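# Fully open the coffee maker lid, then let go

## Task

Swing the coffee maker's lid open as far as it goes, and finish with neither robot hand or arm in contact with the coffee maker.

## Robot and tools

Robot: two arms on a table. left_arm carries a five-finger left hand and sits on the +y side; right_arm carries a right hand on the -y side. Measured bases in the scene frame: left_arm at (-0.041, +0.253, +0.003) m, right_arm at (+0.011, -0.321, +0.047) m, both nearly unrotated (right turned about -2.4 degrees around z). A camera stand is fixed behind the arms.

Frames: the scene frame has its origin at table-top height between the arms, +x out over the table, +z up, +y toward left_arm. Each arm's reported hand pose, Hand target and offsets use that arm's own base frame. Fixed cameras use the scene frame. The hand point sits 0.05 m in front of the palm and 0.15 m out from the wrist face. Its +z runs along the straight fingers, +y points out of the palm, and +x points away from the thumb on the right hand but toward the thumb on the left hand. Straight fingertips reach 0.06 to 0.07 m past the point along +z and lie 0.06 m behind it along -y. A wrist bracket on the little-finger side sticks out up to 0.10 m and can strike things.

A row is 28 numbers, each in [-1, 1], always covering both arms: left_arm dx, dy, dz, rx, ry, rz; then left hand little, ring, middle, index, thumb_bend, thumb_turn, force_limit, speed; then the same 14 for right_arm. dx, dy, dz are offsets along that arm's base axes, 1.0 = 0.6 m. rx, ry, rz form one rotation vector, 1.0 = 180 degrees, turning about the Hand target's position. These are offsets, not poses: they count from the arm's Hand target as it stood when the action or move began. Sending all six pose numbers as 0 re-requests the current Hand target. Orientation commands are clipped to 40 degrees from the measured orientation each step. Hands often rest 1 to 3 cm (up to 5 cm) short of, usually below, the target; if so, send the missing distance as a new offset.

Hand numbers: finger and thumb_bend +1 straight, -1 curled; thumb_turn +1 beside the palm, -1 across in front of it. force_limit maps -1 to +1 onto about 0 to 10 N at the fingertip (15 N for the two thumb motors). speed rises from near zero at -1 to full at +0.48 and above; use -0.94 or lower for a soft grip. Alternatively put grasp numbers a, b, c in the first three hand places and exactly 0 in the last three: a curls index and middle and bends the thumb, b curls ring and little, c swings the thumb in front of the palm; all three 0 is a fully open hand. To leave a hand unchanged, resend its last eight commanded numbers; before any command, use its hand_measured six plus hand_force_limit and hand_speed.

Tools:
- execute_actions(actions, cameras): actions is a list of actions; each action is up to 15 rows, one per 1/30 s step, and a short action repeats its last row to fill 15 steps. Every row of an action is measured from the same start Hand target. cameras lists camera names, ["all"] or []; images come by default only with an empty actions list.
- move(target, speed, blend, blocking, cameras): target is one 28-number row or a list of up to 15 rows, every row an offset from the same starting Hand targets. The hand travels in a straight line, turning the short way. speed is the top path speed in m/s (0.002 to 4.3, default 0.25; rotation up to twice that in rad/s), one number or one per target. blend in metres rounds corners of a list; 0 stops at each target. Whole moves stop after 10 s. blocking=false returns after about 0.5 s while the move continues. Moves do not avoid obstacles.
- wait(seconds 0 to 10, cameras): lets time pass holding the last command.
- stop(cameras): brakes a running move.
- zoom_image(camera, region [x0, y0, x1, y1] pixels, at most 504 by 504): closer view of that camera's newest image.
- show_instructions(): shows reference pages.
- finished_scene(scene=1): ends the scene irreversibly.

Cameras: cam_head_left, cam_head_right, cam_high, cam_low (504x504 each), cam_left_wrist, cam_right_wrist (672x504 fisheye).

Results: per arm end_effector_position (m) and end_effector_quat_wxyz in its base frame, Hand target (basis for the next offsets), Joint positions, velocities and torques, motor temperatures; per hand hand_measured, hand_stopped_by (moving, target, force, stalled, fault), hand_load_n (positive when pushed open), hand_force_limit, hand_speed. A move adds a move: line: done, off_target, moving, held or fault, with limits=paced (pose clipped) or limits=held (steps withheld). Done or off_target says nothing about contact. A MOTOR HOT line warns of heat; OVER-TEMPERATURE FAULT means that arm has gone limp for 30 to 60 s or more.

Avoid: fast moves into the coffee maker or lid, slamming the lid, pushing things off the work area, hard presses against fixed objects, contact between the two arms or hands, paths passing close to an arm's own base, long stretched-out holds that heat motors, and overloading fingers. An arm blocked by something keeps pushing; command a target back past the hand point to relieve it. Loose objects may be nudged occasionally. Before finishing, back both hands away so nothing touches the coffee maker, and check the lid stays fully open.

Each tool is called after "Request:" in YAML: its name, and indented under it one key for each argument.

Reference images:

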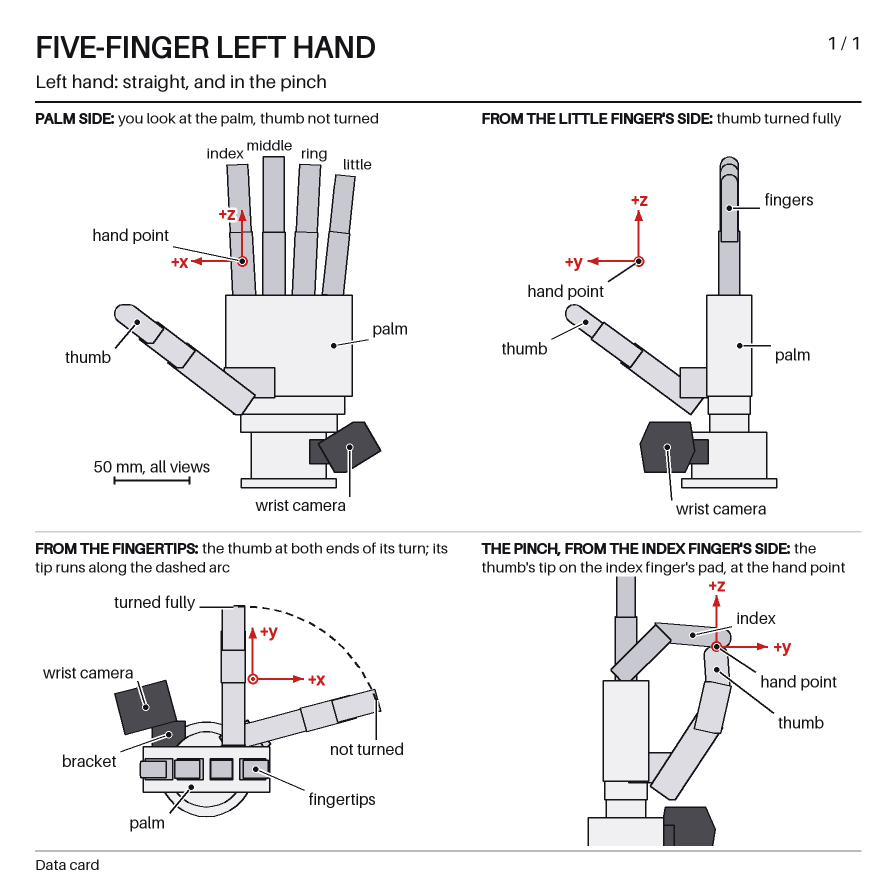

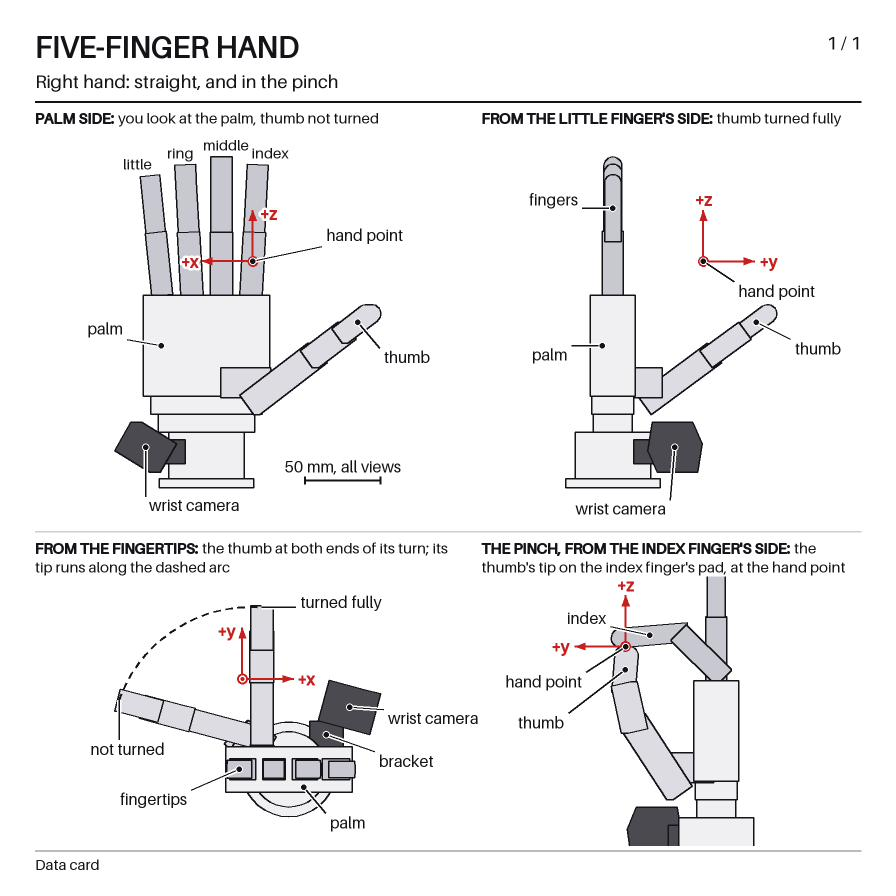

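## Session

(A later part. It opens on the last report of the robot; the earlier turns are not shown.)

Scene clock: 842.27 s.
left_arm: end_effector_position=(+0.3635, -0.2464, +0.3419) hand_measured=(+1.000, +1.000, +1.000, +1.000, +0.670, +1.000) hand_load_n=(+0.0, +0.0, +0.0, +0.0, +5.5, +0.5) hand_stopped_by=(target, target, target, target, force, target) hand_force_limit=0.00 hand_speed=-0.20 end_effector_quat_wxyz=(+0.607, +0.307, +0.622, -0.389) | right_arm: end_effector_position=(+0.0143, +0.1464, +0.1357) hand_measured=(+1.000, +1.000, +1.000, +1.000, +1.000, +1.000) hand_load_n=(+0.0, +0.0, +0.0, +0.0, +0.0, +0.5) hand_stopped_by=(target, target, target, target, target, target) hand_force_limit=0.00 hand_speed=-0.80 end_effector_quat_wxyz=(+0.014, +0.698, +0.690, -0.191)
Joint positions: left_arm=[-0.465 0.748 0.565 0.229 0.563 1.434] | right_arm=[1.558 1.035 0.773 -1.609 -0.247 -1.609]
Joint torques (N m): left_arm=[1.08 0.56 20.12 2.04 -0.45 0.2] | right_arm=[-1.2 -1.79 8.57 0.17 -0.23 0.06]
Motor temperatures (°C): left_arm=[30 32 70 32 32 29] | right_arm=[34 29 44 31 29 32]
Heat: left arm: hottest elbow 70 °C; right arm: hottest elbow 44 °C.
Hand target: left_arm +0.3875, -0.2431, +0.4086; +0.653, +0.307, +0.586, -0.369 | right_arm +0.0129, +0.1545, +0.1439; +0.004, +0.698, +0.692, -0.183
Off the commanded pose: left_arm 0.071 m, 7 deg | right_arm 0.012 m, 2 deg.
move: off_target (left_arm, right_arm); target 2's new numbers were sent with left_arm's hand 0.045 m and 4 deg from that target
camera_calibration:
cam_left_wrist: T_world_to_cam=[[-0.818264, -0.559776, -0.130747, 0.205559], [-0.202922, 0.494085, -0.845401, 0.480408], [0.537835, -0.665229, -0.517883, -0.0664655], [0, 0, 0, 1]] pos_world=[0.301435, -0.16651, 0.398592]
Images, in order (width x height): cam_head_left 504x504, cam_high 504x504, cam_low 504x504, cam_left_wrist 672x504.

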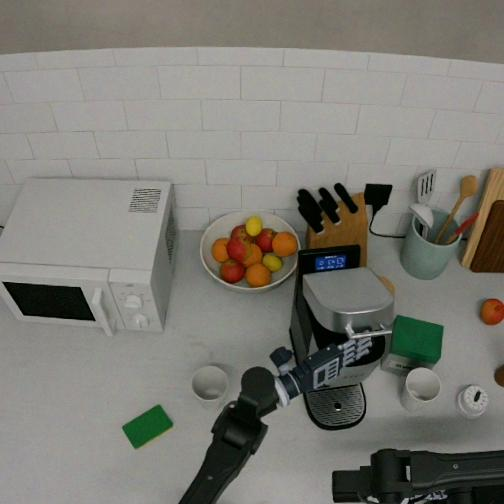

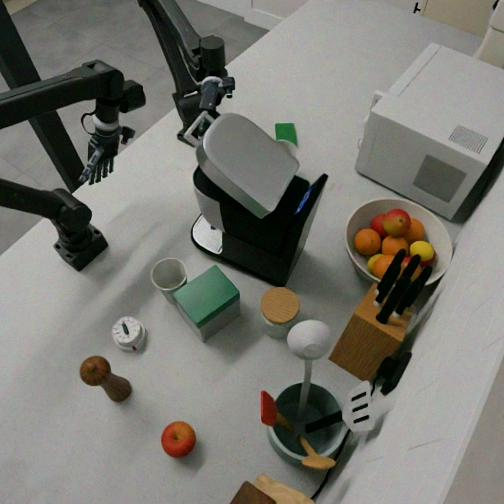

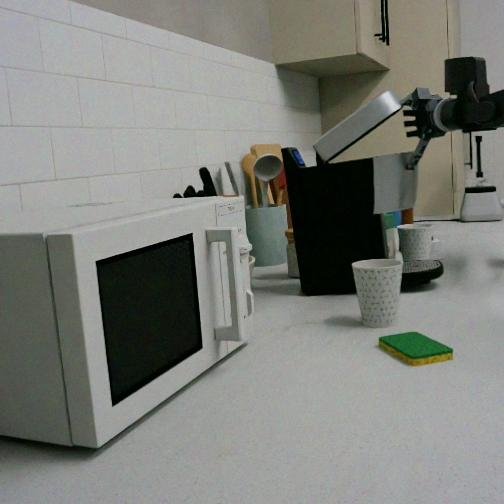

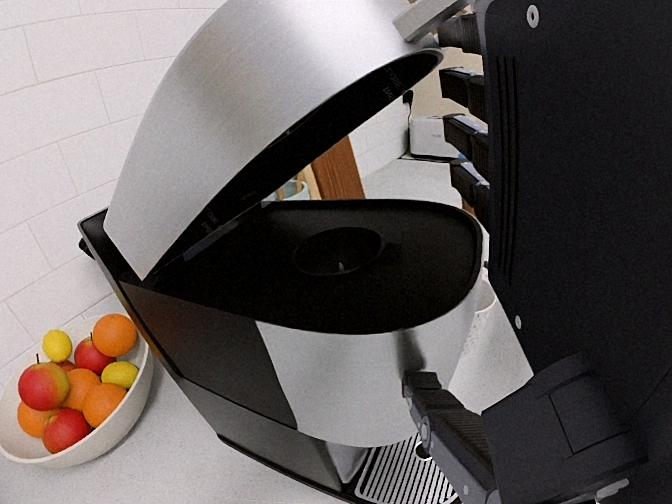

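Request:
move:
  target: [-0.025, 0.0, 0.05, 0, 0, 0, 1, 1, 1, 1, -0.3, 1, 0, -0.2, 0, 0, 0, 0, 0, 0, 1, 1, 1, 1, 1, 1, 0, -0.8]
  speed: 0.06
  cameras: ["cam_low", "cam_left_wrist", "cam_head_left", "cam_high"]

Request:
zoom_image:
  camera: "cam_low"
  region: [270, 40, 470, 240]

Request:
zoom_image:
  camera: "cam_head_left"
  region: [260, 300, 420, 460]

Scene clock: 926.83 s.
left_arm: end_effector_position=(+0.3690, -0.2387, +0.3950) hand_measured=(+1.000, +1.000, +1.000, +1.000, +0.668, +1.000) hand_load_n=(+0.0, +0.0, +0.0, +0.0, +0.0, +0.0) hand_stopped_by=(target, target, target, target, force, target) hand_force_limit=0.00 hand_speed=-0.20 end_effector_quat_wxyz=(+0.629, +0.299, +0.613, -0.373) | right_arm: end_effector_position=(+0.0143, +0.1464, +0.1357) hand_measured=(+1.000, +1.000, +1.000, +1.000, +1.000, +1.000) hand_load_n=(+0.0, +0.0, +0.0, +0.0, +0.0, +0.0) hand_stopped_by=(target, target, target, target, target, target) hand_force_limit=0.00 hand_speed=-0.80 end_effector_quat_wxyz=(+0.014, +0.698, +0.690, -0.191)
Joint positions: left_arm=[-0.46 0.723 0.669 0.134 0.528 1.448] | right_arm=[1.558 1.035 0.773 -1.609 -0.247 -1.609]
Joint torques (N m): left_arm=[-0.85 0.03 16.88 1.8 -0.17 0.11] | right_arm=[-1.14 -1.85 8.57 0.17 -0.23 0.06]
Motor temperatures (°C): left_arm=[30 32 77 32 32 29] | right_arm=[33 29 44 31 29 32]
Heat: left arm: hottest elbow 77 °C; right arm: hottest elbow 44 °C.
Hand target: left_arm +0.3725, -0.2431, +0.4386; +0.653, +0.307, +0.586, -0.369 | right_arm +0.0129, +0.1545, +0.1439; +0.004, +0.698, +0.692, -0.183
Off the commanded pose: left_arm 0.044 m, 4 deg | right_arm 0.012 m, 2 deg.
move: off_target (left_arm, right_arm)
camera_calibration:
cam_left_wrist: T_world_to_cam=[[-0.788943, -0.593802, -0.158016, 0.213057], [-0.187805, 0.477876, -0.858116, 0.518112], [0.585063, -0.647328, -0.488536, -0.0614774], [0, 0, 0, 1]] pos_world=[0.301362, -0.160876, 0.448233]
Images, in order (width x height): cam_head_left 504x504, cam_high 504x504, cam_low 504x504, cam_left_wrist 672x504.

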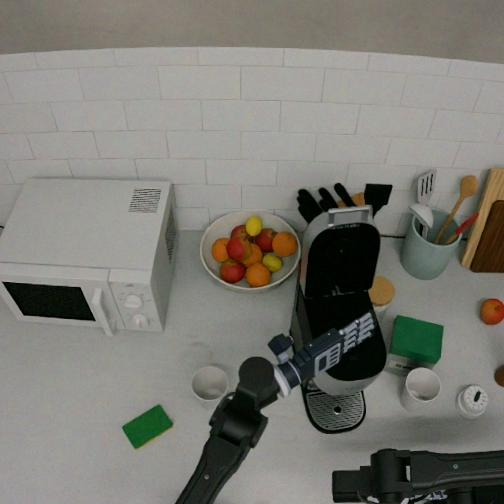

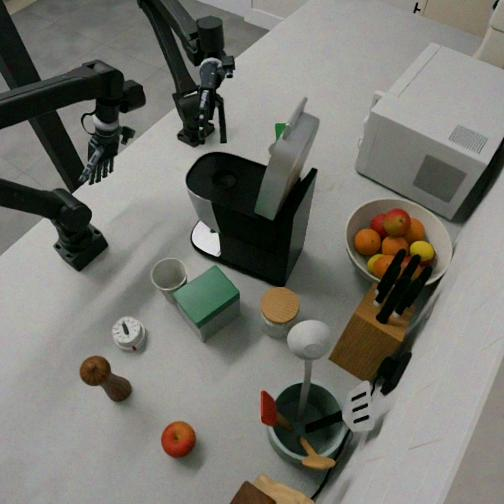

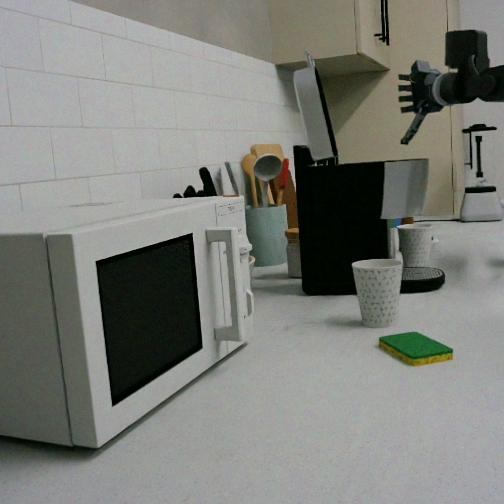

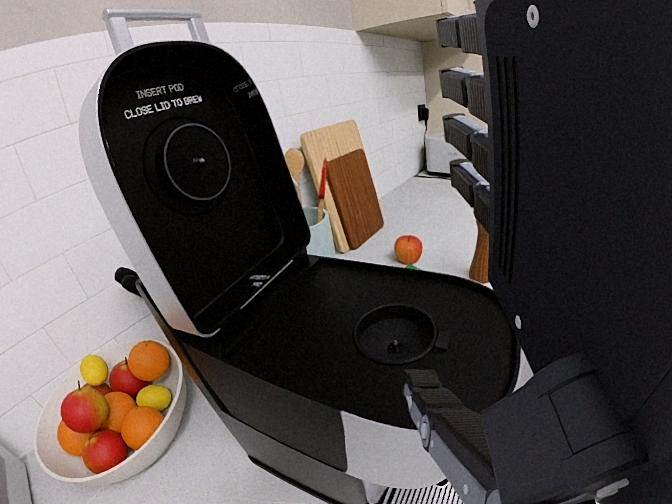

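Scaled by 2.520.

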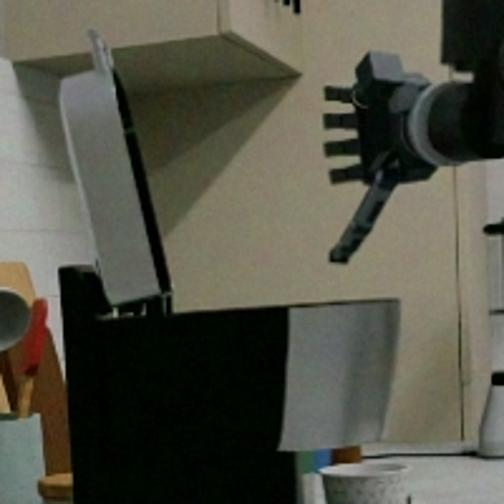

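Scaled by 3.150.

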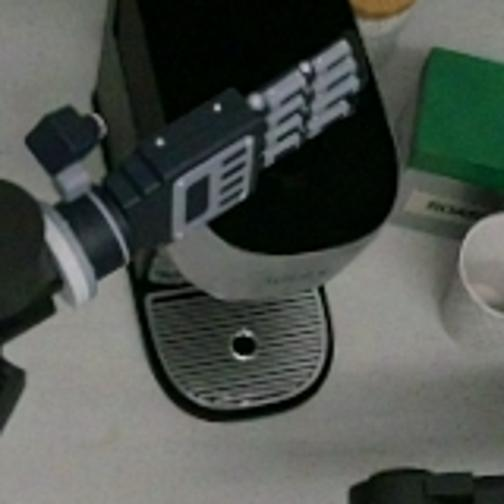

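Request:
wait:
  seconds: 0.1
  cameras: ["cam_low", "cam_high", "cam_head_right"]

Request:
zoom_image:
  camera: "cam_low"
  region: [270, 40, 470, 240]

Request:
zoom_image:
  camera: "cam_high"
  region: [170, 60, 370, 290]

Scene clock: 956.33 s.
left_arm: end_effector_position=(+0.3690, -0.2387, +0.3950) hand_measured=(+1.000, +1.000, +1.000, +1.000, +0.668, +1.000) hand_load_n=(+0.0, +0.0, +0.0, +0.0, +0.0, +0.0) hand_stopped_by=(target, target, target, target, force, target) hand_force_limit=0.00 hand_speed=-0.20 end_effector_quat_wxyz=(+0.629, +0.299, +0.613, -0.373) | right_arm: end_effector_position=(+0.0143, +0.1464, +0.1357) hand_measured=(+1.000, +1.000, +1.000, +1.000, +1.000, +1.000) hand_load_n=(+0.0, +0.0, +0.0, +0.0, +0.0, +0.0) hand_stopped_by=(target, target, target, target, target, target) hand_force_limit=0.00 hand_speed=-0.80 end_effector_quat_wxyz=(+0.014, +0.698, +0.690, -0.191)
Joint positions: left_arm=[-0.46 0.723 0.669 0.134 0.528 1.448] | right_arm=[1.558 1.035 0.773 -1.609 -0.247 -1.609]
Joint torques (N m): left_arm=[-0.91 0.09 16.88 1.77 -0.17 0.11] | right_arm=[-1.2 -1.79 8.57 0.17 -0.23 0.06]
Motor temperatures (°C): left_arm=[30 32 83 32 32 29] | right_arm=[33 29 44 31 29 32]
Heat: left arm: hottest elbow 83 °C; right arm: hottest elbow 44 °C.
Hand target: left_arm +0.3725, -0.2431, +0.4386; +0.653, +0.307, +0.586, -0.369 | right_arm +0.0129, +0.1545, +0.1439; +0.004, +0.698, +0.692, -0.183
Off the commanded pose: left_arm 0.044 m, 4 deg | right_arm 0.012 m, 2 deg.
wait: 0.10 s; at rest from the start
Images, in order (width x height): cam_head_right 504x504, cam_high 504x504, cam_low 504x504.

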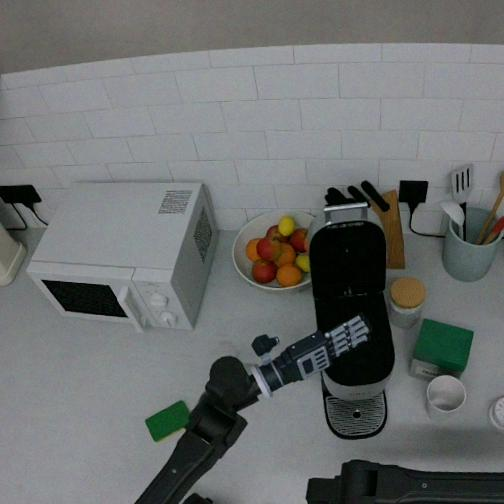

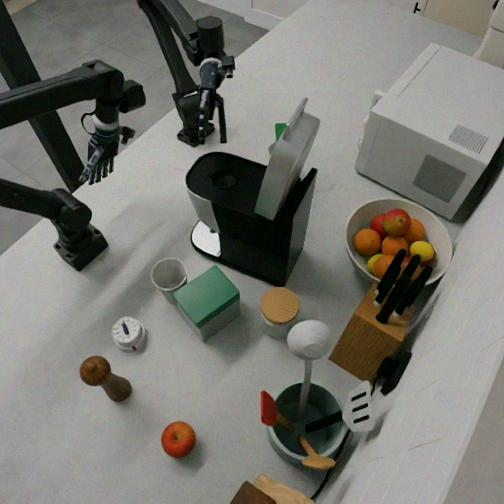

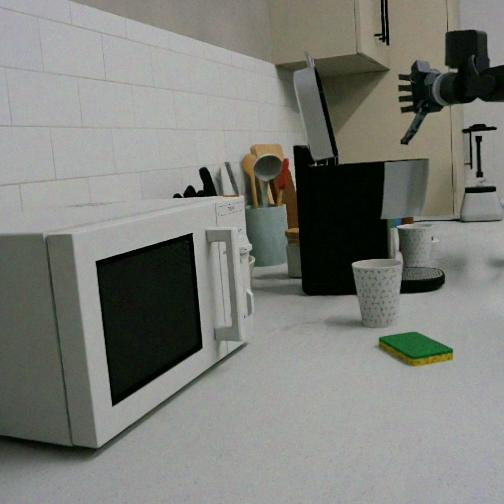

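Scaled by 2.520.

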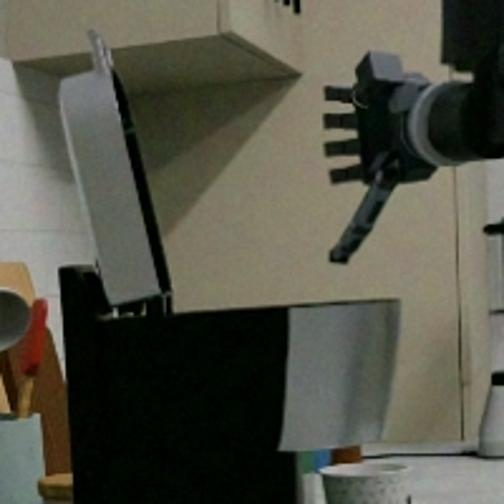

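Scaled by 2.191.

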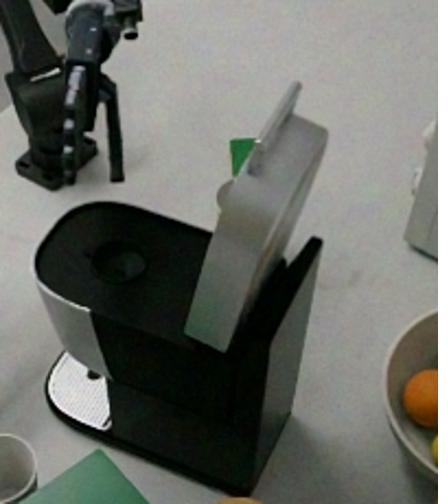

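Request:
finished_scene:

The scene is finished: the task was done.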